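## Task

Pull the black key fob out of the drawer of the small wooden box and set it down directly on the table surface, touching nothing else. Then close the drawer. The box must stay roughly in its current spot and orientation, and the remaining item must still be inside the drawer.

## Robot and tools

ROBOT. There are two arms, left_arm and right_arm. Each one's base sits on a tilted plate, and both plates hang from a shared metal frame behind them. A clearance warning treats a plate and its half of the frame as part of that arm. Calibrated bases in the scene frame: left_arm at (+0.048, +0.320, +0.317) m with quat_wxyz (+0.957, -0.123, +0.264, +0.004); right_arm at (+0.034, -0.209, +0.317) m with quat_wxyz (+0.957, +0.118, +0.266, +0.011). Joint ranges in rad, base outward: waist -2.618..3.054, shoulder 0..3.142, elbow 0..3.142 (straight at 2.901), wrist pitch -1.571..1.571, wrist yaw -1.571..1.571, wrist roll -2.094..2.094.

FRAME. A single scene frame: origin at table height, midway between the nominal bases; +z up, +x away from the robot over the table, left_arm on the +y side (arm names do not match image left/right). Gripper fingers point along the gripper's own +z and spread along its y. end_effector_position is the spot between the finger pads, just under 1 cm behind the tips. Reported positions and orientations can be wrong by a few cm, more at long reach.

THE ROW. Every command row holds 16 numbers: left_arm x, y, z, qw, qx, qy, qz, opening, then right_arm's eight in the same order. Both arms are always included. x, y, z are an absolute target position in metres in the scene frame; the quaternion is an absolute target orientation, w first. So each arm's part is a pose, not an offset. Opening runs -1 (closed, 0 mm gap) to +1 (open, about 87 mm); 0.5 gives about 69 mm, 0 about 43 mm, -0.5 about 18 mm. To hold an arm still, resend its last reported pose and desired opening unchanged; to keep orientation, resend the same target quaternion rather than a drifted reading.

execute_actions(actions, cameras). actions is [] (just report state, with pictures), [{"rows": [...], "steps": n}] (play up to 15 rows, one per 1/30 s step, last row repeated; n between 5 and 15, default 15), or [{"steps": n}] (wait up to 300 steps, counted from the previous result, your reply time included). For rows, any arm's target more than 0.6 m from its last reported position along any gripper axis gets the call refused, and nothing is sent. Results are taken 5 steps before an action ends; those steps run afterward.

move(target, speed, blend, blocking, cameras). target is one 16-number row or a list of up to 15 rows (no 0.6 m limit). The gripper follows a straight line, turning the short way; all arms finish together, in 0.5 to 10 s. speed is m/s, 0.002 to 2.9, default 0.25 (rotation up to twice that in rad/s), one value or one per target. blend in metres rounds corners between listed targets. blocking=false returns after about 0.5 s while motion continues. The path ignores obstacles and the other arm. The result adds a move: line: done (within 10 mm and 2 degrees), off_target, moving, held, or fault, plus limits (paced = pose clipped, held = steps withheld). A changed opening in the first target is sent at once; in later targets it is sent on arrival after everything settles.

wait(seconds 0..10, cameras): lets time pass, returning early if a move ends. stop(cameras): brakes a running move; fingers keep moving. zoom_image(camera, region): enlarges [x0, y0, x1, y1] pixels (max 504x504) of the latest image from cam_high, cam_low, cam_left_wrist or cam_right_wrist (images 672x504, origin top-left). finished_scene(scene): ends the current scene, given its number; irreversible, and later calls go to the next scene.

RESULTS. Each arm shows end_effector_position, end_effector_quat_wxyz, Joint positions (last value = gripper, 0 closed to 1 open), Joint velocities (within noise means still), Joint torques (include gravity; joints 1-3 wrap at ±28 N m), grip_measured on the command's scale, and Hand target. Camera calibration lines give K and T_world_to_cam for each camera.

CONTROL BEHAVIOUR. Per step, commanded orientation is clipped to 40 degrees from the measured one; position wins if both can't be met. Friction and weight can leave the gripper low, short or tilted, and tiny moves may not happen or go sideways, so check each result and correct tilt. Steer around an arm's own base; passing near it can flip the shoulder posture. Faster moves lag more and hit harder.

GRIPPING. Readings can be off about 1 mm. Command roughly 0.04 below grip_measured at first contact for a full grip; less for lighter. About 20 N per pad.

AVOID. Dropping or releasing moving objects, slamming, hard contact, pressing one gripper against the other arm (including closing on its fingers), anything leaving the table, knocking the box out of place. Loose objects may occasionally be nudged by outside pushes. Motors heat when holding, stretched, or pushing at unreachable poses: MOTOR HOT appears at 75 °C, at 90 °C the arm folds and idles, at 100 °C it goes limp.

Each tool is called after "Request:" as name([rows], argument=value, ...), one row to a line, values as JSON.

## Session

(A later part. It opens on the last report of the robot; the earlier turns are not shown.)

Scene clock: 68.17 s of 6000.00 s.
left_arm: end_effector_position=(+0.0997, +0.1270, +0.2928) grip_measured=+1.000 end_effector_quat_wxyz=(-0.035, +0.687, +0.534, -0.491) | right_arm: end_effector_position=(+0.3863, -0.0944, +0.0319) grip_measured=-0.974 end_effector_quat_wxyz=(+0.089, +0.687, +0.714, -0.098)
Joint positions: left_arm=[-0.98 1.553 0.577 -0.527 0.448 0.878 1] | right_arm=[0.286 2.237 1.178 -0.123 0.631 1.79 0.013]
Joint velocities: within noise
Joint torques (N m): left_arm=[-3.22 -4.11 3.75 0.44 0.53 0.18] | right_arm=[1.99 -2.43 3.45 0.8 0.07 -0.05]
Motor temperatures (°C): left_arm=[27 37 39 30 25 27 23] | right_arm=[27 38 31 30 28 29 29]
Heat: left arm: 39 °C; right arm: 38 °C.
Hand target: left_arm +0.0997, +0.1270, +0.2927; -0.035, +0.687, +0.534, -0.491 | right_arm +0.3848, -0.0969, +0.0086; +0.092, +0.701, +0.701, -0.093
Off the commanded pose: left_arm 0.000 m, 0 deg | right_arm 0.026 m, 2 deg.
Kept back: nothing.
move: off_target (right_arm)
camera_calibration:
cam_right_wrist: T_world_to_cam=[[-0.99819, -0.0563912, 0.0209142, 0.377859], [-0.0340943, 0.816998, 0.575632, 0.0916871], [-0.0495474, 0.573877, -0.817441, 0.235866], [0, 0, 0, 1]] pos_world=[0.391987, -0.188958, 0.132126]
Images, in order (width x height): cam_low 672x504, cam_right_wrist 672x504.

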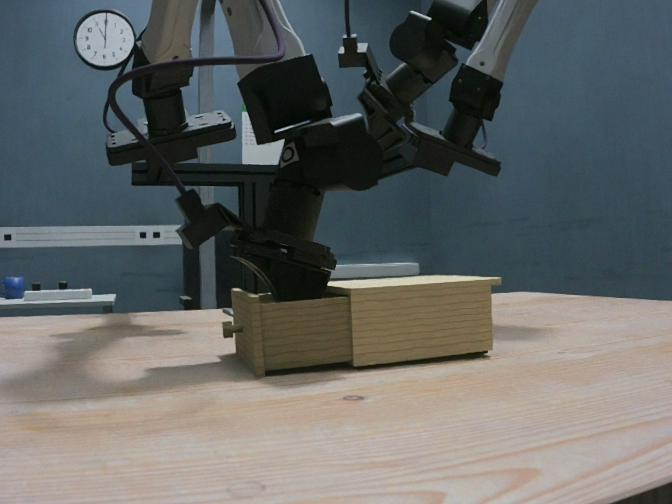

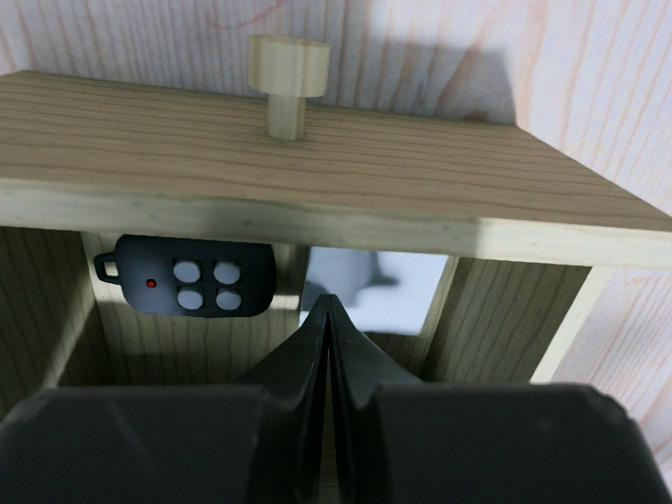

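Request:
zoom_image(camera="cam_low", region=[215, 200, 375, 390])

Scaled by 2.653 from the camera's 672x504 image, which has a finer 960x720 frame.

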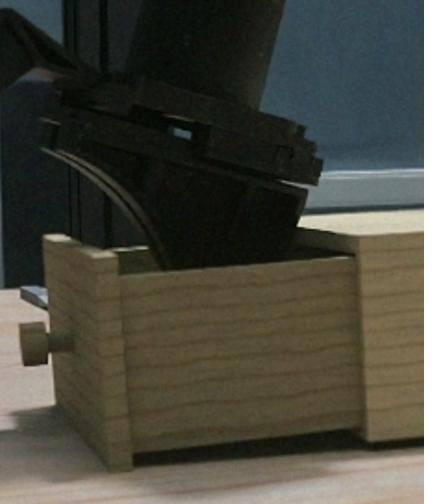

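Request:
zoom_image(camera="cam_right_wrist", region=[230, 220, 470, 390])

Scaled by 2.100 from the camera's 672x504 image, which has a finer 960x720 frame.

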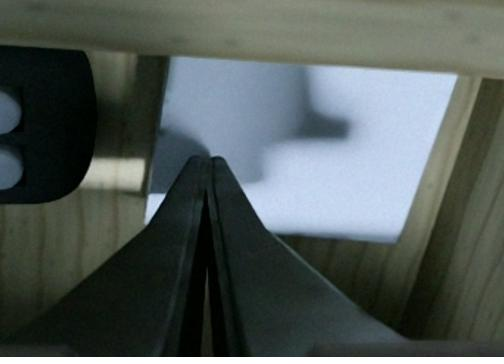

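Request:
move([
  [0.0997, 0.1270, 0.2928, -0.035, 0.687, 0.534, -0.491, 1.0, 0.395, -0.100, 0.088, 0.0923, 0.7010, 0.7010, -0.0923, -1.0],
  [0.0997, 0.1270, 0.2928, -0.035, 0.687, 0.534, -0.491, 1.0, 0.433, -0.101, 0.088, 0.1020, -0.0378, 0.9924, 0.0566, 0.1],
], speed=[0.25, 0.6], blend=[0.02, 0], cameras=["cam_right_wrist", "cam_low"])

Scene clock: 76.87 s of 6000.00 s.
left_arm: end_effector_position=(+0.0997, +0.1270, +0.2928) grip_measured=+1.000 end_effector_quat_wxyz=(-0.035, +0.687, +0.534, -0.491) | right_arm: end_effector_position=(+0.4118, -0.0964, +0.0750) grip_measured=+0.100 end_effector_quat_wxyz=(+0.078, -0.046, +0.995, +0.052)
Joint positions: left_arm=[-0.98 1.553 0.577 -0.527 0.448 0.878 1] | right_arm=[0.25 2.075 1.155 0.005 0.271 0.037 0.55]
Joint velocities: within noise
Joint torques (N m): left_arm=[-3.19 -4.11 3.74 0.42 0.53 0.18] | right_arm=[3.51 -11.6 5 0.45 -0.16 -0.22]
Motor temperatures (°C): left_arm=[27 37 39 29 25 27 23] | right_arm=[26 38 31 30 28 29 29]
Heat: left arm: 39 °C; right arm: 38 °C.
Hand target: left_arm +0.0997, +0.1270, +0.2927; -0.035, +0.687, +0.534, -0.491 | right_arm +0.4326, -0.1011, +0.0880; +0.102, -0.038, +0.992, +0.056
Off the commanded pose: left_arm 0.000 m, 0 deg | right_arm 0.025 m, 3 deg.
Kept back: nothing.
move: off_target (right_arm); target 2's new opening was sent with right_arm's hand 0.025 m and 3 deg from that target
camera_calibration:
cam_right_wrist: T_world_to_cam=[[0.120605, -0.988149, -0.0949575, -0.139601], [-0.74197, -0.153278, 0.652676, 0.261481], [-0.659496, -0.00826014, -0.751663, 0.463648], [0, 0, 0, 1]] pos_world=[0.516621, -0.0940371, 0.164588]
Images, in order (width x height): cam_low 672x504, cam_right_wrist 672x504.

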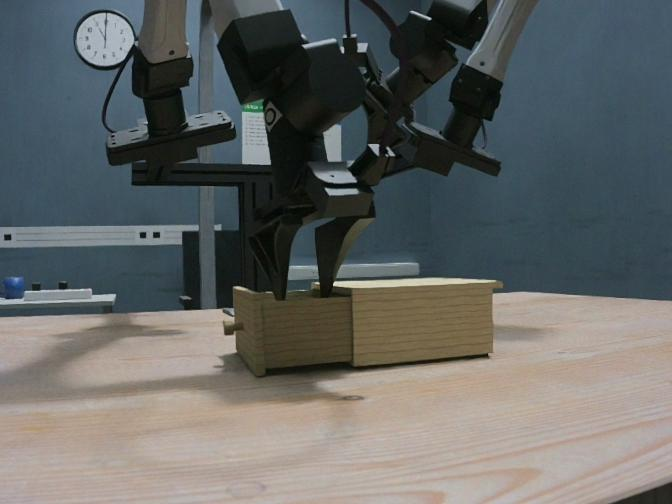

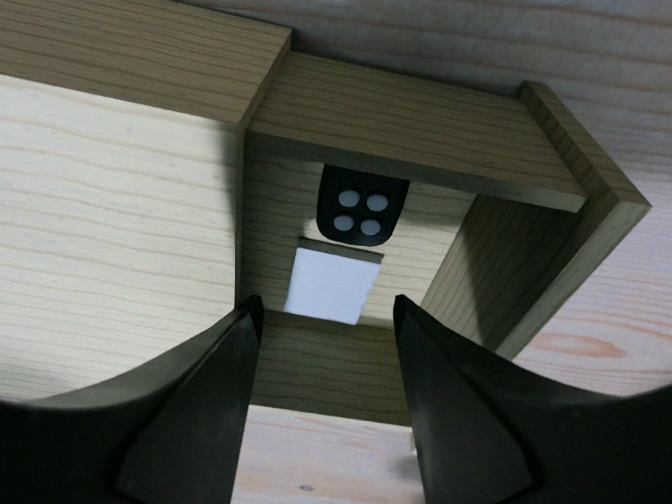

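Request:
move(target=[0.0997, 0.1270, 0.2928, -0.035, 0.687, 0.534, -0.491, 1.0, 0.433, -0.105, 0.050, 0.1020, -0.0205, 0.9926, 0.0584, 0.1], speed=0.15, cameras=["cam_right_wrist", "cam_low"])

Scene clock: 78.93 s of 6000.00 s.
left_arm: end_effector_position=(+0.0997, +0.1270, +0.2928) grip_measured=+1.000 end_effector_quat_wxyz=(-0.035, +0.687, +0.534, -0.491) | right_arm: end_effector_position=(+0.4245, -0.1045, +0.0546) grip_measured=+0.100 end_effector_quat_wxyz=(+0.091, -0.024, +0.994, +0.056)
Joint positions: left_arm=[-0.98 1.553 0.577 -0.527 0.448 0.878 1] | right_arm=[0.204 2.135 1.192 0.067 0.241 0.036 0.55]
Joint velocities: within noise
Joint torques (N m): left_arm=[-3.22 -4.1 3.75 0.42 0.53 0.17] | right_arm=[3.56 -7.32 5.07 0.71 -0.13 -0.24]
Motor temperatures (°C): left_arm=[27 37 39 29 25 27 23] | right_arm=[26 38 31 30 28 29 29]
Heat: left arm: 39 °C; right arm: 38 °C.
Hand target: left_arm +0.0997, +0.1270, +0.2927; -0.035, +0.687, +0.534, -0.491 | right_arm +0.4328, -0.1052, +0.0503; +0.102, -0.021, +0.993, +0.058
Off the commanded pose: left_arm 0.000 m, 0 deg | right_arm 0.010 m, 1 deg.
Kept back: nothing.
move: done
camera_calibration:
cam_right_wrist: T_world_to_cam=[[0.0779859, -0.9915, -0.104148, -0.132852], [-0.763513, -0.126573, 0.633267, 0.295965], [-0.641067, 0.0301327, -0.766893, 0.453609], [0, 0, 0, 1]] pos_world=[0.527127, -0.10793, 0.146608]
Images, in order (width x height): cam_low 672x504, cam_right_wrist 672x504.

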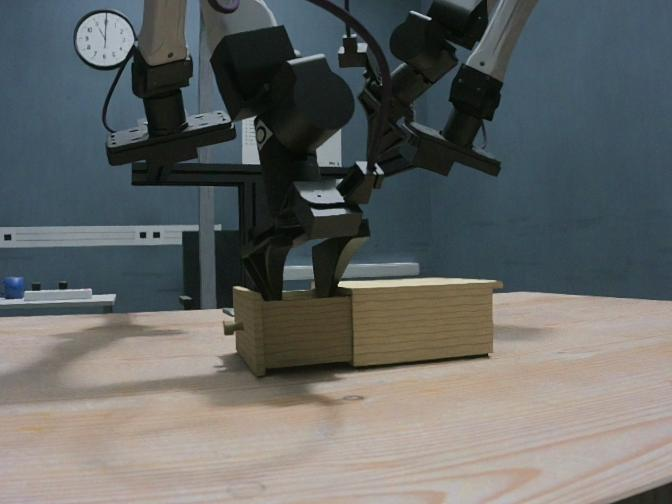

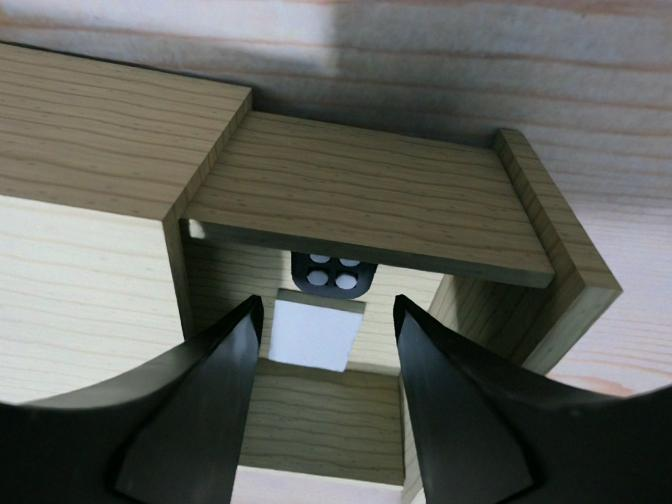

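Request:
move([
  [0.0997, 0.1270, 0.2928, -0.035, 0.687, 0.534, -0.491, 1.0, 0.434, -0.1035, 0.022, 0.1020, -0.0205, 0.9926, 0.0584, 0.1],
  [0.0997, 0.1270, 0.2928, -0.035, 0.687, 0.534, -0.491, 1.0, 0.434, -0.1035, 0.022, 0.1020, -0.0205, 0.9926, 0.0584, -0.3],
], speed=[0.12, 0.1], cameras=["cam_right_wrist", "cam_low"])

Scene clock: 80.57 s of 6000.00 s.
left_arm: end_effector_position=(+0.0997, +0.1270, +0.2928) grip_measured=+1.000 end_effector_quat_wxyz=(-0.035, +0.687, +0.534, -0.491) | right_arm: end_effector_position=(+0.4312, -0.1057, +0.0363) grip_measured=-0.216 end_effector_quat_wxyz=(+0.094, -0.023, +0.994, +0.052)
Joint positions: left_arm=[-0.98 1.553 0.577 -0.527 0.448 0.878 1] | right_arm=[0.188 2.202 1.246 0.089 0.238 0.023 0.392]
Joint velocities: within noise
Joint torques (N m): left_arm=[-3.26 -4.11 3.74 0.42 0.53 0.17] | right_arm=[3.4 -5.38 4.82 1 -0.21 -0.25]
Motor temperatures (°C): left_arm=[27 37 39 29 25 27 23] | right_arm=[26 38 31 30 28 29 29]
Heat: left arm: 39 °C; right arm: 38 °C.
Hand target: left_arm +0.0997, +0.1270, +0.2927; -0.035, +0.687, +0.534, -0.491 | right_arm +0.4334, -0.1039, +0.0228; +0.102, -0.021, +0.993, +0.058
Off the commanded pose: left_arm 0.000 m, 0 deg | right_arm 0.015 m, 1 deg.
Kept back: nothing.
move: off_target (right_arm); target 2's new opening was sent with right_arm's hand 0.017 m and 2 deg from that target
camera_calibration:
cam_right_wrist: T_world_to_cam=[[0.0755804, -0.992369, -0.0974245, -0.135756], [-0.767343, -0.120277, 0.629856, 0.314993], [-0.636767, 0.0271533, -0.770578, 0.44188], [0, 0, 0, 1]] pos_world=[0.533343, -0.108832, 0.128877]
Images, in order (width x height): cam_low 672x504, cam_right_wrist 672x504.

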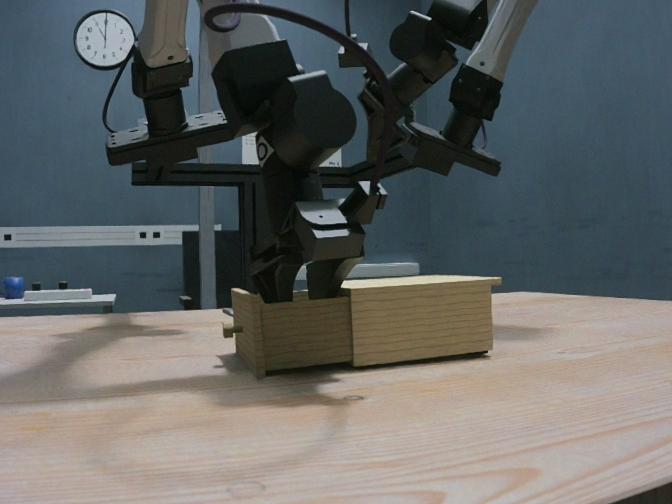

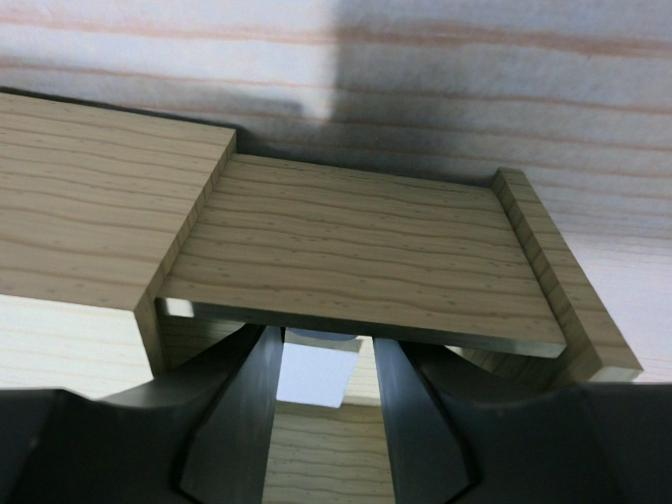

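Request:
move(target=[0.0997, 0.1270, 0.2928, -0.035, 0.687, 0.534, -0.491, 1.0, 0.436, -0.105, 0.15, 0.1020, -0.0205, 0.9926, 0.0584, -0.3], speed=0.2, cameras=["cam_high", "cam_low", "cam_right_wrist"])

Scene clock: 82.77 s of 6000.00 s.
left_arm: end_effector_position=(+0.0997, +0.1270, +0.2928) grip_measured=+1.000 end_effector_quat_wxyz=(-0.035, +0.687, +0.534, -0.491) | right_arm: end_effector_position=(+0.4313, -0.1052, +0.1393) grip_measured=-0.300 end_effector_quat_wxyz=(+0.091, -0.025, +0.994, +0.059)
Joint positions: left_arm=[-0.98 1.553 0.577 -0.527 0.448 0.878 1] | right_arm=[0.273 1.875 1.154 -0.168 0.277 0.089 0.35]
Joint velocities: within noise
Joint torques (N m): left_arm=[-3.21 -4.04 3.78 0.42 0.53 0.18] | right_arm=[5.22 -10.82 4 0.47 0.03 -0.04]
Motor temperatures (°C): left_arm=[27 37 39 29 25 27 23] | right_arm=[26 38 31 31 28 29 29]
Heat: left arm: 39 °C; right arm: 38 °C.
Hand target: left_arm +0.0997, +0.1270, +0.2927; -0.035, +0.687, +0.534, -0.491 | right_arm +0.4360, -0.1051, +0.1498; +0.102, -0.020, +0.993, +0.058
Off the commanded pose: left_arm 0.000 m, 0 deg | right_arm 0.012 m, 1 deg.
Kept back: nothing.
move: off_target (right_arm)
camera_calibration:
cam_right_wrist: T_world_to_cam=[[0.081525, -0.990456, -0.111136, -0.12573], [-0.76284, -0.133772, 0.632598, 0.246533], [-0.641427, 0.0332065, -0.766465, 0.523374], [0, 0, 0, 1]] pos_world=[0.534022, -0.10893, 0.231219]
Images, in order (width x height): cam_high 672x504, cam_low 672x504, cam_right_wrist 672x504.

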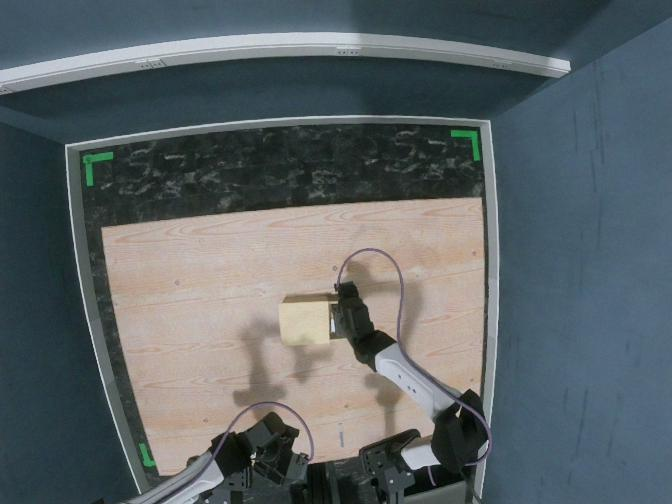

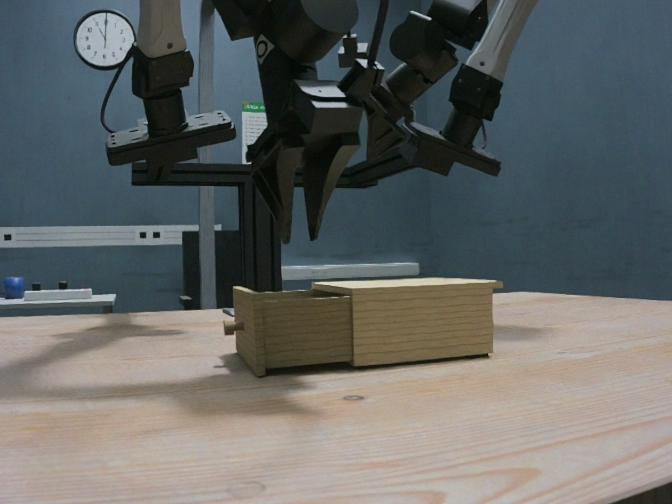

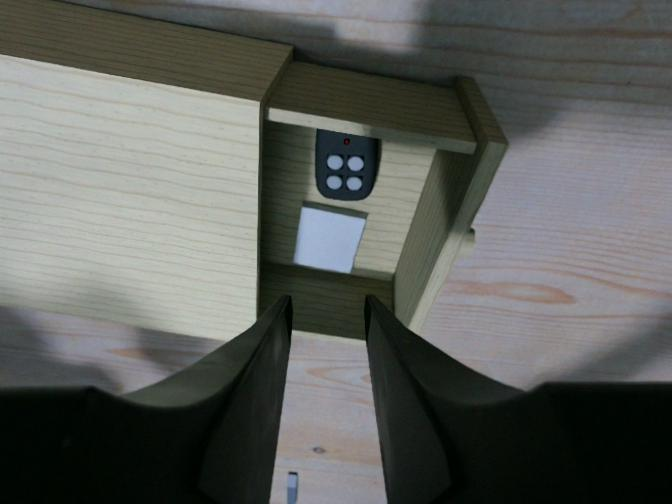

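Request:
move([
  [0.0997, 0.1270, 0.2928, -0.035, 0.687, 0.534, -0.491, 1.0, 0.437, -0.1045, 0.055, 0.1020, -0.0205, 0.9926, 0.0584, 0.02],
  [0.0997, 0.1270, 0.2928, -0.035, 0.687, 0.534, -0.491, 1.0, 0.438, -0.1040, 0.013, 0.1020, -0.0205, 0.9926, 0.0584, 0.02],
], speed=[0.2, 0.07], blend=[0.01, 0], cameras=["cam_low", "cam_right_wrist"])

Scene clock: 85.83 s of 6000.00 s.
left_arm: end_effector_position=(+0.0997, +0.1270, +0.2928) grip_measured=+1.000 end_effector_quat_wxyz=(-0.035, +0.687, +0.534, -0.491) | right_arm: end_effector_position=(+0.4322, -0.1062, +0.0326) grip_measured=+0.018 end_effector_quat_wxyz=(+0.088, -0.013, +0.995, +0.050)
Joint positions: left_arm=[-0.98 1.553 0.577 -0.527 0.448 0.878 1] | right_arm=[0.184 2.218 1.27 0.071 0.24 0.043 0.509]
Joint velocities: within noise
Joint torques (N m): left_arm=[-3.22 -4.08 3.78 0.42 0.53 0.18] | right_arm=[3.1 -4.29 5.67 1.17 -0.28 -0.59]
Motor temperatures (°C): left_arm=[27 37 39 29 25 27 23] | right_arm=[26 39 31 30 28 29 29]
Heat: left arm: 39 °C; right arm: 39 °C.
Hand target: left_arm +0.0997, +0.1270, +0.2927; -0.035, +0.687, +0.534, -0.491 | right_arm +0.4369, -0.1046, +0.0146; +0.101, -0.021, +0.993, +0.058
Off the commanded pose: left_arm 0.000 m, 0 deg | right_arm 0.021 m, 2 deg.
Kept back: nothing.
move: off_target (right_arm)
camera_calibration:
cam_right_wrist: T_world_to_cam=[[0.0547859, -0.993892, -0.0957972, -0.127844], [-0.761584, -0.103641, 0.639726, 0.316998], [-0.645747, 0.0379096, -0.76261, 0.444477], [0, 0, 0, 1]] pos_world=[0.535444, -0.111059, 0.123924]
Images, in order (width x height): cam_low 672x504, cam_right_wrist 672x504.

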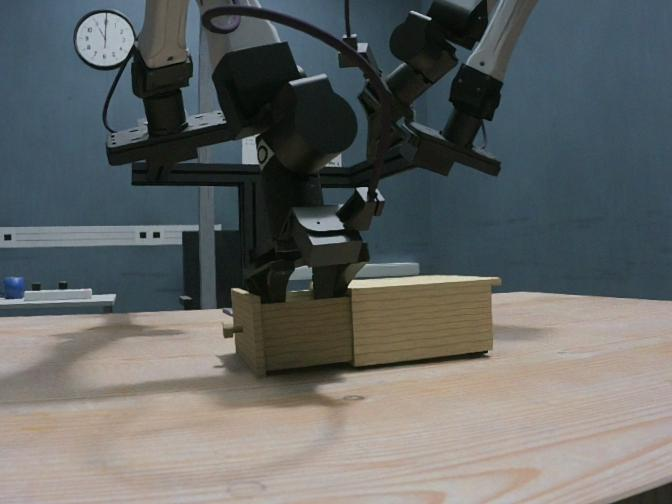

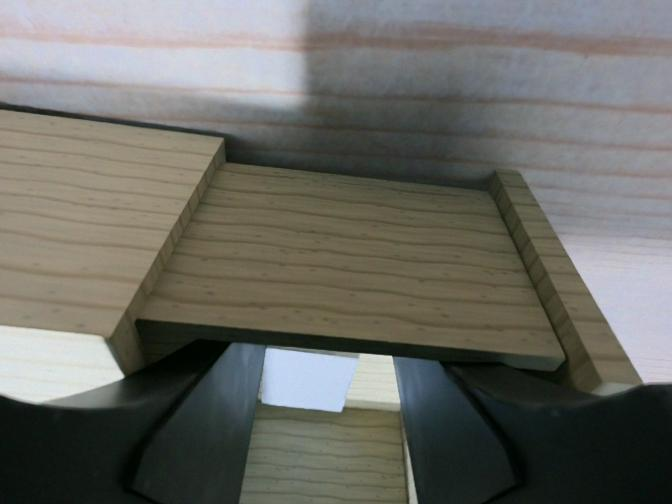

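Request:
zoom_image(camera="cam_low", region=[200, 200, 420, 380])

Request:
zoom_image(camera="cam_right_wrist", region=[60, 300, 660, 504])

Scaled by 2.291 from the camera's 672x504 image, which has a finer 960x720 frame.

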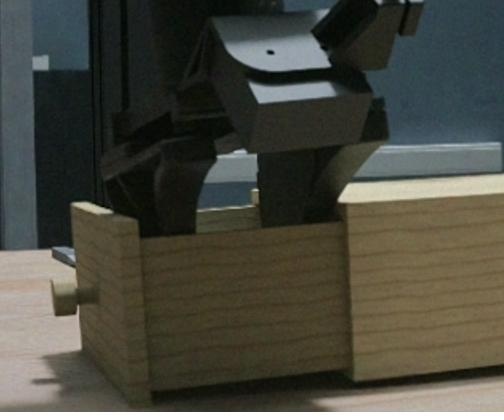

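Region (60, 300, 660, 504) is 600x204 pixels. A region can be at most 504 by 504 pixels.

Request:
move(target=[0.0997, 0.1270, 0.2928, -0.035, 0.687, 0.534, -0.491, 1.0, 0.438, -0.1025, 0.012, 0.1020, -0.0205, 0.9926, 0.0584, -0.13], speed=0.07, cameras=["cam_low"])

Scene clock: 88.07 s of 6000.00 s.
left_arm: end_effector_position=(+0.0997, +0.1270, +0.2928) grip_measured=+1.000 end_effector_quat_wxyz=(-0.035, +0.687, +0.534, -0.491) | right_arm: end_effector_position=(+0.4298, -0.1053, +0.0266) grip_measured=-0.130 end_effector_quat_wxyz=(+0.086, -0.019, +0.995, +0.050)
Joint positions: left_arm=[-0.98 1.553 0.577 -0.527 0.448 0.878 1] | right_arm=[0.183 2.239 1.277 0.08 0.239 0.03 0.435]
Joint velocities: within noise
Joint torques (N m): left_arm=[-3.21 -4.08 3.77 0.42 0.52 0.17] | right_arm=[3.38 -5.41 5.48 1.03 -0.31 -0.38]
Motor temperatures (°C): left_arm=[27 37 39 29 25 27 23] | right_arm=[26 38 31 31 28 29 29]
Heat: left arm: 39 °C; right arm: 38 °C.
Hand target: left_arm +0.0997, +0.1270, +0.2927; -0.035, +0.687, +0.534, -0.491 | right_arm +0.4371, -0.1030, +0.0131; +0.102, -0.021, +0.993, +0.058
Off the commanded pose: left_arm 0.000 m, 0 deg | right_arm 0.017 m, 2 deg.
Kept back: nothing.
move: off_target (right_arm)
Images, in order (width x height): cam_low 672x504.

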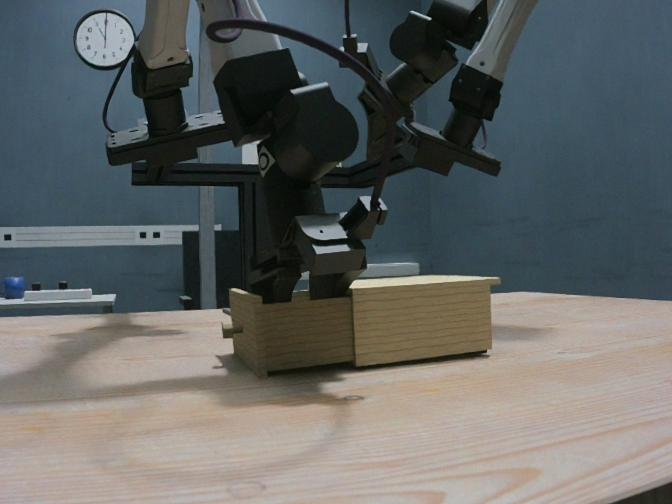

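Request:
move(target=[0.0997, 0.1270, 0.2928, -0.035, 0.687, 0.534, -0.491, 1.0, 0.438, -0.1025, 0.012, 0.1020, -0.0205, 0.9926, 0.0584, -0.32], speed=0.07, cameras=["cam_right_wrist"])

Scene clock: 89.00 s of 6000.00 s.
left_arm: end_effector_position=(+0.0997, +0.1270, +0.2928) grip_measured=+1.000 end_effector_quat_wxyz=(-0.035, +0.687, +0.534, -0.491) | right_arm: end_effector_position=(+0.4299, -0.1055, +0.0266) grip_measured=-0.172 end_effector_quat_wxyz=(+0.086, -0.021, +0.995, +0.049)
Joint positions: left_arm=[-0.98 1.553 0.577 -0.527 0.448 0.878 1] | right_arm=[0.183 2.239 1.277 0.08 0.24 0.027 0.414]
Joint velocities: within noise
Joint torques (N m): left_arm=[-3.22 -4.07 3.79 0.42 0.54 0.18] | right_arm=[3.37 -5.27 5.63 1.06 -0.27 -0.37]
Motor temperatures (°C): left_arm=[27 37 39 29 25 27 23] | right_arm=[26 38 31 31 28 29 29]
Heat: left arm: 39 °C; right arm: 38 °C.
Hand target: left_arm +0.0997, +0.1270, +0.2927; -0.035, +0.687, +0.534, -0.491 | right_arm +0.4373, -0.1030, +0.0132; +0.102, -0.021, +0.993, +0.058
Off the commanded pose: left_arm 0.000 m, 0 deg | right_arm 0.017 m, 2 deg.
Kept back: nothing.
move: off_target (right_arm)
camera_calibration:
cam_right_wrist: T_world_to_cam=[[0.0707498, -0.993158, -0.0929088, -0.134508], [-0.75791, -0.114079, 0.642308, 0.31642], [-0.648512, 0.0249733, -0.760795, 0.438051], [0, 0, 0, 1]] pos_world=[0.533415, -0.10843, 0.117531]
Images, in order (width x height): cam_right_wrist 672x504.

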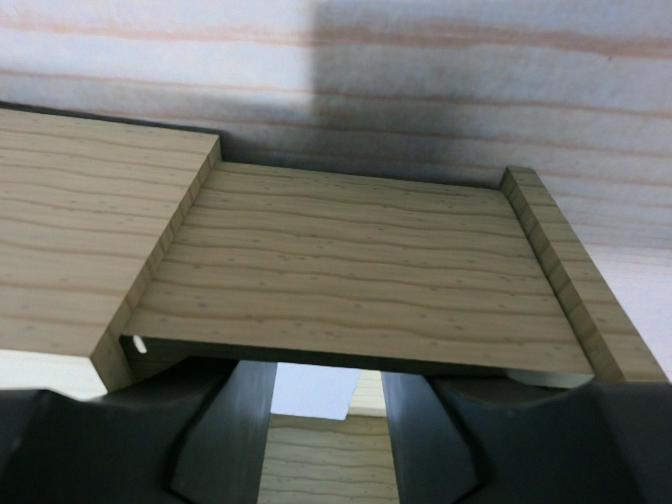

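Request:
move(target=[0.0997, 0.1270, 0.2928, -0.035, 0.687, 0.534, -0.491, 1.0, 0.440, -0.107, 0.15, 0.1020, -0.0205, 0.9926, 0.0584, -0.4], speed=0.16, cameras=["cam_low", "cam_right_wrist"])

Scene clock: 90.73 s of 6000.00 s.
left_arm: end_effector_position=(+0.0997, +0.1270, +0.2928) grip_measured=+1.000 end_effector_quat_wxyz=(-0.035, +0.687, +0.534, -0.491) | right_arm: end_effector_position=(+0.4332, -0.1075, +0.1363) grip_measured=-0.172 end_effector_quat_wxyz=(+0.087, -0.026, +0.994, +0.058)
Joint positions: left_arm=[-0.98 1.553 0.577 -0.527 0.448 0.878 1] | right_arm=[0.264 1.888 1.17 -0.178 0.273 0.083 0.414]
Joint velocities: within noise
Joint torques (N m): left_arm=[-3.23 -4.05 3.71 0.43 0.53 0.17] | right_arm=[5.34 -11.48 4.07 0.48 0.06 -0.05]
Motor temperatures (°C): left_arm=[27 37 39 29 25 27 23] | right_arm=[26 39 31 31 28 29 29]
Heat: left arm: 39 °C; right arm: 39 °C.
Hand target: left_arm +0.0997, +0.1270, +0.2927; -0.035, +0.687, +0.534, -0.491 | right_arm +0.4399, -0.1070, +0.1496; +0.102, -0.020, +0.993, +0.059
Off the commanded pose: left_arm 0.000 m, 0 deg | right_arm 0.015 m, 2 deg.
Kept back: nothing.
move: off_target (right_arm)
camera_calibration:
cam_right_wrist: T_world_to_cam=[[0.081993, -0.990678, -0.108788, -0.128944], [-0.758041, -0.132857, 0.638532, 0.246686], [-0.647032, 0.0301106, -0.761868, 0.523829], [0, 0, 0, 1]] pos_world=[0.536505, -0.110741, 0.227544]
Images, in order (width x height): cam_low 672x504, cam_right_wrist 672x504.

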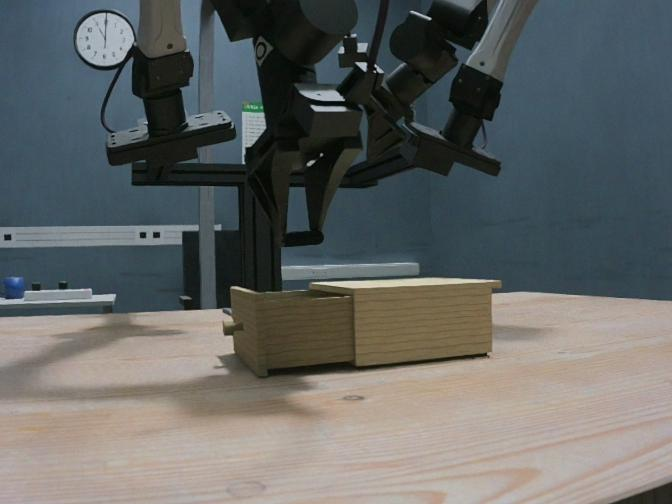

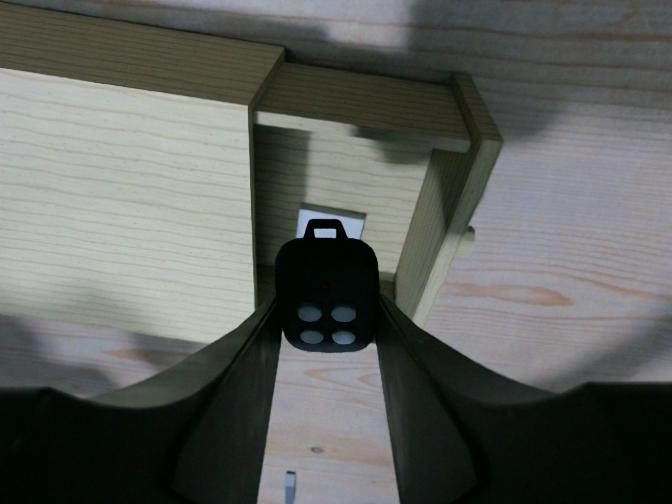

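Request:
move([
  [0.0997, 0.1270, 0.2928, -0.035, 0.687, 0.534, -0.491, 1.0, 0.440, -0.27, 0.14, 0.1020, -0.0205, 0.9926, 0.0584, -0.4],
  [0.0997, 0.1270, 0.2928, -0.035, 0.687, 0.534, -0.491, 1.0, 0.440, -0.275, 0.04, 0.1020, -0.0205, 0.9926, 0.0584, -0.4],
  [0.0997, 0.1270, 0.2928, -0.035, 0.687, 0.534, -0.491, 1.0, 0.440, -0.275, 0.009, 0.1020, -0.0205, 0.9926, 0.0584, -0.4],
], speed=[0.3, 0.22, 0.06], blend=[0.03, 0.01, 0], cameras=["cam_low", "cam_right_wrist"])

Scene clock: 93.77 s of 6000.00 s.
left_arm: end_effector_position=(+0.0997, +0.1270, +0.2928) grip_measured=+1.000 end_effector_quat_wxyz=(-0.035, +0.687, +0.534, -0.491) | right_arm: end_effector_position=(+0.4360, -0.2716, +0.0169) grip_measured=-0.172 end_effector_quat_wxyz=(+0.093, -0.019, +0.994, +0.058)
Joint positions: left_arm=[-0.98 1.553 0.577 -0.527 0.448 0.878 1] | right_arm=[-0.218 2.154 1.272 0.042 -0.042 -0.275 0.414]
Joint velocities: within noise
Joint torques (N m): left_arm=[-3.18 -4.08 3.74 0.43 0.54 0.17] | right_arm=[0.91 -7.17 4.72 0.73 -0.25 -0.26]
Motor temperatures (°C): left_arm=[27 37 39 29 25 27 23] | right_arm=[26 39 31 31 28 29 29]
Heat: left arm: 39 °C; right arm: 39 °C.
Hand target: left_arm +0.0997, +0.1270, +0.2927; -0.035, +0.687, +0.534, -0.491 | right_arm +0.4398, -0.2750, +0.0094; +0.102, -0.021, +0.993, +0.058
Off the commanded pose: left_arm 0.000 m, 0 deg | right_arm 0.009 m, 1 deg.
Kept back: nothing.
move: done
camera_calibration:
cam_right_wrist: T_world_to_cam=[[0.0698957, -0.991564, -0.10916, -0.299761], [-0.766632, -0.123409, 0.630115, 0.309795], [-0.638271, 0.0396432, -0.76879, 0.438521], [0, 0, 0, 1]] pos_world=[0.538346, -0.276385, 0.109202]
Images, in order (width x height): cam_low 672x504, cam_right_wrist 672x504.

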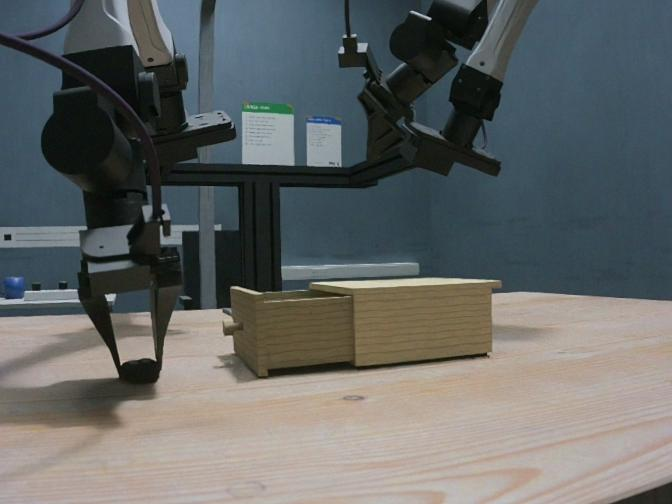

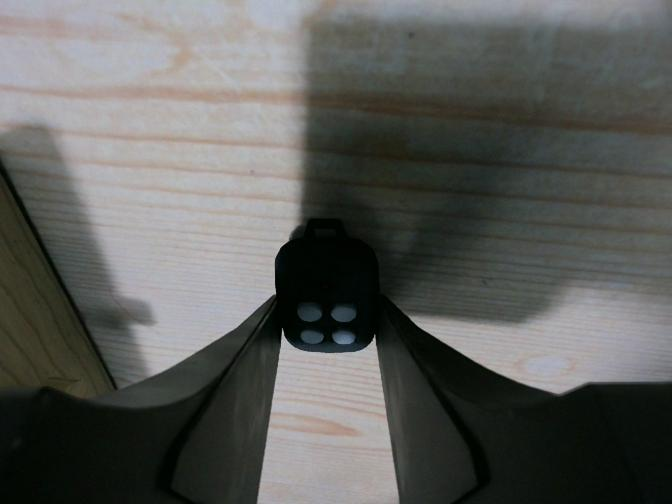

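Request:
move(target=[0.0997, 0.1270, 0.2928, -0.035, 0.687, 0.534, -0.491, 1.0, 0.440, -0.275, 0.003, 0.1020, -0.0205, 0.9926, 0.0584, -0.4], speed=0.05, cameras=["cam_low"])

Request:
zoom_image(camera="cam_low", region=[70, 300, 230, 420])

Scene clock: 94.73 s of 6000.00 s.
left_arm: end_effector_position=(+0.0997, +0.1270, +0.2928) grip_measured=+1.000 end_effector_quat_wxyz=(-0.035, +0.687, +0.534, -0.491) | right_arm: end_effector_position=(+0.4364, -0.2716, +0.0163) grip_measured=-0.172 end_effector_quat_wxyz=(+0.091, -0.019, +0.994, +0.058)
Joint positions: left_arm=[-0.98 1.553 0.577 -0.527 0.448 0.878 1] | right_arm=[-0.218 2.157 1.28 0.034 -0.042 -0.275 0.414]
Joint velocities: within noise
Joint torques (N m): left_arm=[-3.18 -4.1 3.73 0.43 0.53 0.18] | right_arm=[0.68 -6.05 5.09 0.87 -0.29 -0.29]
Motor temperatures (°C): left_arm=[27 37 39 29 25 27 23] | right_arm=[26 39 31 31 28 29 29]
Heat: left arm: 39 °C; right arm: 39 °C.
Hand target: left_arm +0.0997, +0.1270, +0.2927; -0.035, +0.687, +0.534, -0.491 | right_arm +0.4394, -0.2749, +0.0038; +0.102, -0.021, +0.993, +0.058
Off the commanded pose: left_arm 0.000 m, 0 deg | right_arm 0.014 m, 1 deg.
Kept back: nothing.
move: off_target (right_arm)
Images, in order (width x height): cam_low 672x504.

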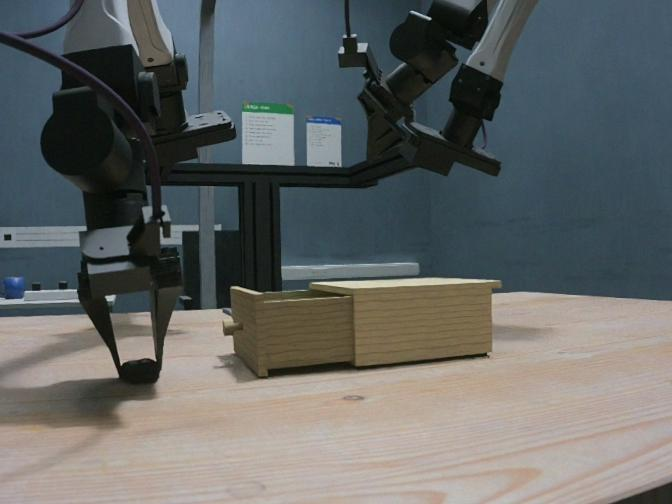

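Scaled by 3.150 from the camera's 672x504 image, which has a finer 960x720 frame.

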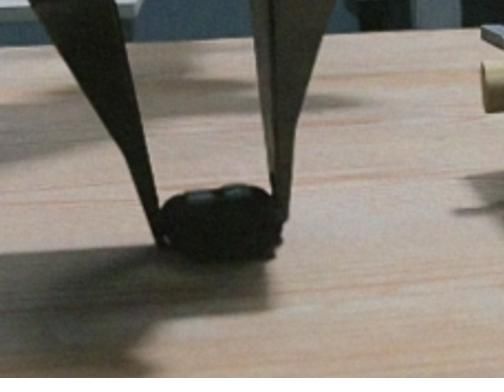

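Request:
move([
  [0.0997, 0.1270, 0.2928, -0.035, 0.687, 0.534, -0.491, 1.0, 0.439, -0.273, 0.012, 0.1020, -0.0205, 0.9926, 0.0584, 0.15],
  [0.0997, 0.1270, 0.2928, -0.035, 0.687, 0.534, -0.491, 1.0, 0.437, -0.273, 0.10, 0.1020, -0.0205, 0.9926, 0.0584, 0.15],
], speed=[0.1, 0.2], cameras=["cam_low", "cam_right_wrist"])

Scene clock: 97.03 s of 6000.00 s.
left_arm: end_effector_position=(+0.0997, +0.1270, +0.2928) grip_measured=+1.000 end_effector_quat_wxyz=(-0.035, +0.687, +0.534, -0.491) | right_arm: end_effector_position=(+0.4307, -0.2737, +0.0896) grip_measured=+0.150 end_effector_quat_wxyz=(+0.092, -0.022, +0.994, +0.062)
Joint positions: left_arm=[-0.98 1.553 0.577 -0.527 0.448 0.878 1] | right_arm=[-0.207 1.894 1.149 -0.098 -0.042 -0.271 0.575]
Joint velocities: within noise
Joint torques (N m): left_arm=[-3.19 -4.08 3.81 0.44 0.53 0.18] | right_arm=[2.62 -11.55 3.48 0.41 -0.03 -0.06]
Motor temperatures (°C): left_arm=[27 37 39 29 25 27 23] | right_arm=[26 39 31 31 28 29 29]
Heat: left arm: 39 °C; right arm: 39 °C.
Hand target: left_arm +0.0997, +0.1270, +0.2927; -0.035, +0.687, +0.534, -0.491 | right_arm +0.4370, -0.2730, +0.0997; +0.102, -0.020, +0.993, +0.058
Off the commanded pose: left_arm 0.000 m, 0 deg | right_arm 0.012 m, 1 deg.
Kept back: nothing.
move: off_target (right_arm)
camera_calibration:
cam_right_wrist: T_world_to_cam=[[0.0752941, -0.990284, -0.116915, -0.294701], [-0.764635, -0.132596, 0.630675, 0.256258], [-0.64005, 0.0419114, -0.767189, 0.492306], [0, 0, 0, 1]] pos_world=[0.533234, -0.278492, 0.181621]
Images, in order (width x height): cam_low 672x504, cam_right_wrist 672x504.

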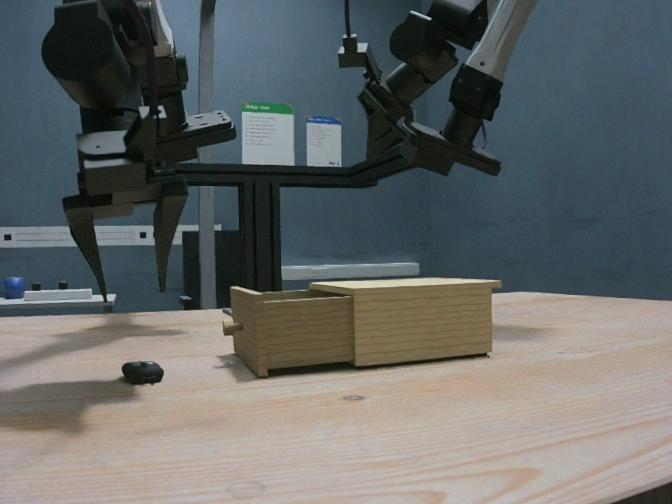

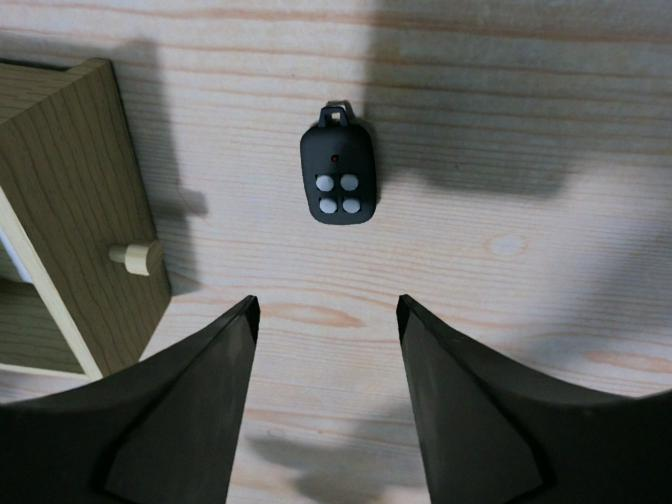

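Request:
move([
  [0.0997, 0.1270, 0.2928, -0.035, 0.687, 0.534, -0.491, 1.0, 0.402, -0.218, 0.10, 0.1020, -0.0205, 0.9926, 0.0584, -1.0],
  [0.0997, 0.1270, 0.2928, -0.035, 0.687, 0.534, -0.491, 1.0, 0.402, -0.214, 0.037, 0.1020, -0.0205, 0.9926, 0.0584, -1.0],
], speed=[0.2, 0.2], blend=[0.02, 0], cameras=["cam_low", "cam_right_wrist"])

Scene clock: 99.00 s of 6000.00 s.
left_arm: end_effector_position=(+0.0997, +0.1270, +0.2928) grip_measured=+1.000 end_effector_quat_wxyz=(-0.035, +0.687, +0.534, -0.491) | right_arm: end_effector_position=(+0.3964, -0.2072, +0.0416) grip_measured=-0.973 end_effector_quat_wxyz=(+0.094, -0.030, +0.993, +0.068)
Joint positions: left_arm=[-0.98 1.553 0.577 -0.527 0.448 0.878 1] | right_arm=[-0.073 2.042 1.012 0.187 0.034 -0.187 0.013]
Joint velocities: within noise
Joint torques (N m): left_arm=[-3.19 -4.1 3.77 0.43 0.53 0.17] | right_arm=[1.18 -7.16 3.62 0.73 -0.03 -0.07]
Motor temperatures (°C): left_arm=[27 37 39 29 25 27 23] | right_arm=[26 39 31 31 28 29 29]
Heat: left arm: 39 °C; right arm: 39 °C.
Hand target: left_arm +0.0997, +0.1270, +0.2927; -0.035, +0.687, +0.534, -0.491 | right_arm +0.4019, -0.2140, +0.0373; +0.102, -0.021, +0.993, +0.058
Off the commanded pose: left_arm 0.000 m, 0 deg | right_arm 0.010 m, 2 deg.
Kept back: nothing.
move: done
camera_calibration:
cam_right_wrist: T_world_to_cam=[[0.0934518, -0.987574, -0.126348, -0.238247], [-0.765256, -0.152429, 0.625419, 0.265355], [-0.636907, 0.0382423, -0.769992, 0.428933], [0, 0, 0, 1]] pos_world=[0.49852, -0.211242, 0.134215]
Images, in order (width x height): cam_low 672x504, cam_right_wrist 672x504.

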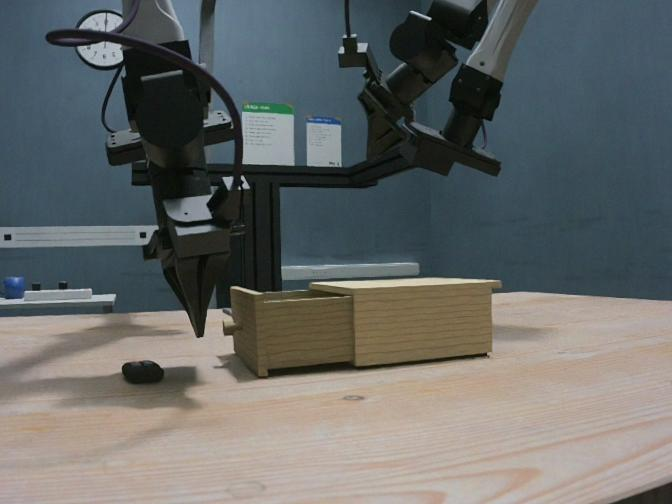

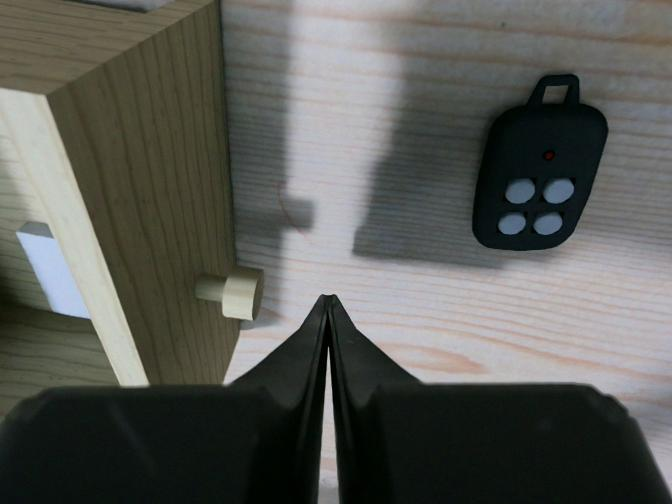

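Request:
move([
  [0.0997, 0.1270, 0.2928, -0.035, 0.687, 0.534, -0.491, 1.0, 0.402, -0.185, 0.031, 0.1020, -0.0205, 0.9926, 0.0584, -1.0],
  [0.0997, 0.1270, 0.2928, -0.035, 0.687, 0.534, -0.491, 1.0, 0.404, -0.130, 0.031, 0.1020, -0.0205, 0.9926, 0.0584, -1.0],
  [0.0997, 0.1270, 0.2928, -0.035, 0.687, 0.534, -0.491, 1.0, 0.405, -0.110, 0.031, 0.1020, -0.0205, 0.9926, 0.0584, -1.0],
], speed=[0.08, 0.1, 0.06], blend=[0.01, 0.01, 0])

Scene clock: 100.97 s of 6000.00 s.
left_arm: end_effector_position=(+0.0997, +0.1270, +0.2928) grip_measured=+1.000 end_effector_quat_wxyz=(-0.035, +0.687, +0.534, -0.491) | right_arm: end_effector_position=(+0.4006, -0.1413, +0.0325) grip_measured=-0.974 end_effector_quat_wxyz=(+0.093, -0.018, +0.995, +0.016)
Joint positions: left_arm=[-0.98 1.553 0.577 -0.527 0.448 0.878 1] | right_arm=[0.139 2.154 1.082 0.211 0.279 -0.011 0.013]
Joint velocities: within noise
Joint torques (N m): left_arm=[-3.19 -4.07 3.74 0.44 0.55 0.18] | right_arm=[7.62 -6.48 4.14 0.65 -0.62 0.12]
Motor temperatures (°C): left_arm=[27 37 39 29 25 27 23] | right_arm=[26 39 31 31 28 29 29]
Heat: left arm: 39 °C; right arm: 39 °C.
Hand target: left_arm +0.0997, +0.1270, +0.2927; -0.035, +0.687, +0.534, -0.491 | right_arm +0.4039, -0.1109, +0.0328; +0.101, -0.021, +0.993, +0.058
Off the commanded pose: left_arm 0.000 m, 0 deg | right_arm 0.032 m, 5 deg.
Kept back: nothing.
move: off_target (right_arm)
camera_calibration:
cam_right_wrist: T_world_to_cam=[[0.0584845, -0.997926, -0.0269034, -0.165267], [-0.768728, -0.0622129, 0.636543, 0.298188], [-0.636896, -0.0165465, -0.770772, 0.414312], [0, 0, 0, 1]] pos_world=[0.502765, -0.139518, 0.125085]

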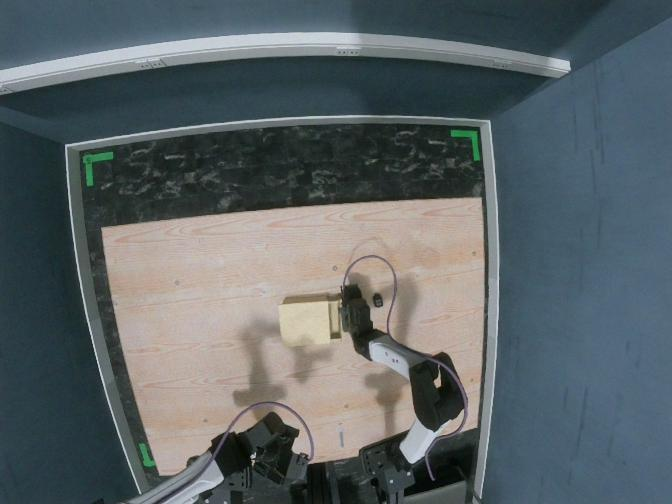

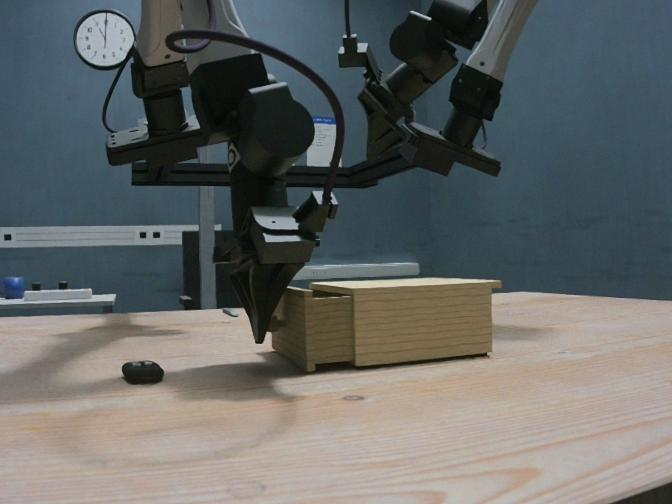

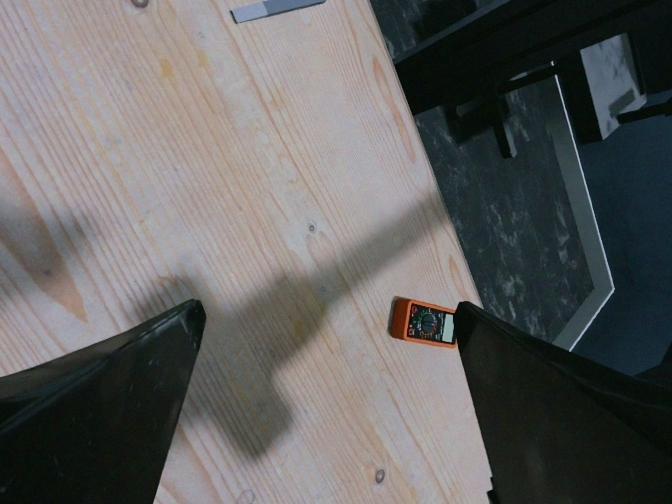

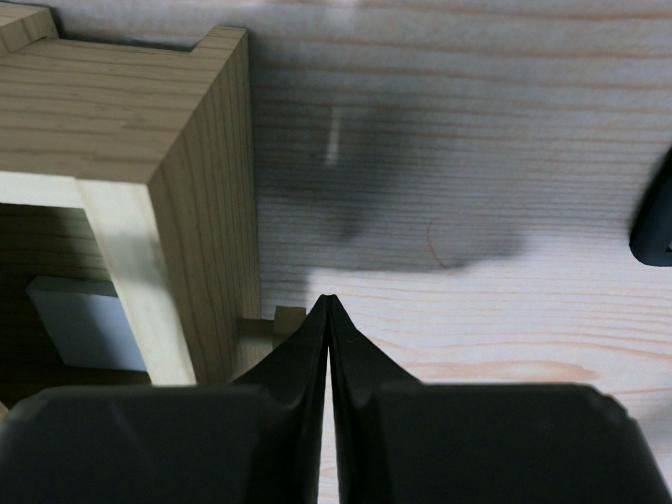

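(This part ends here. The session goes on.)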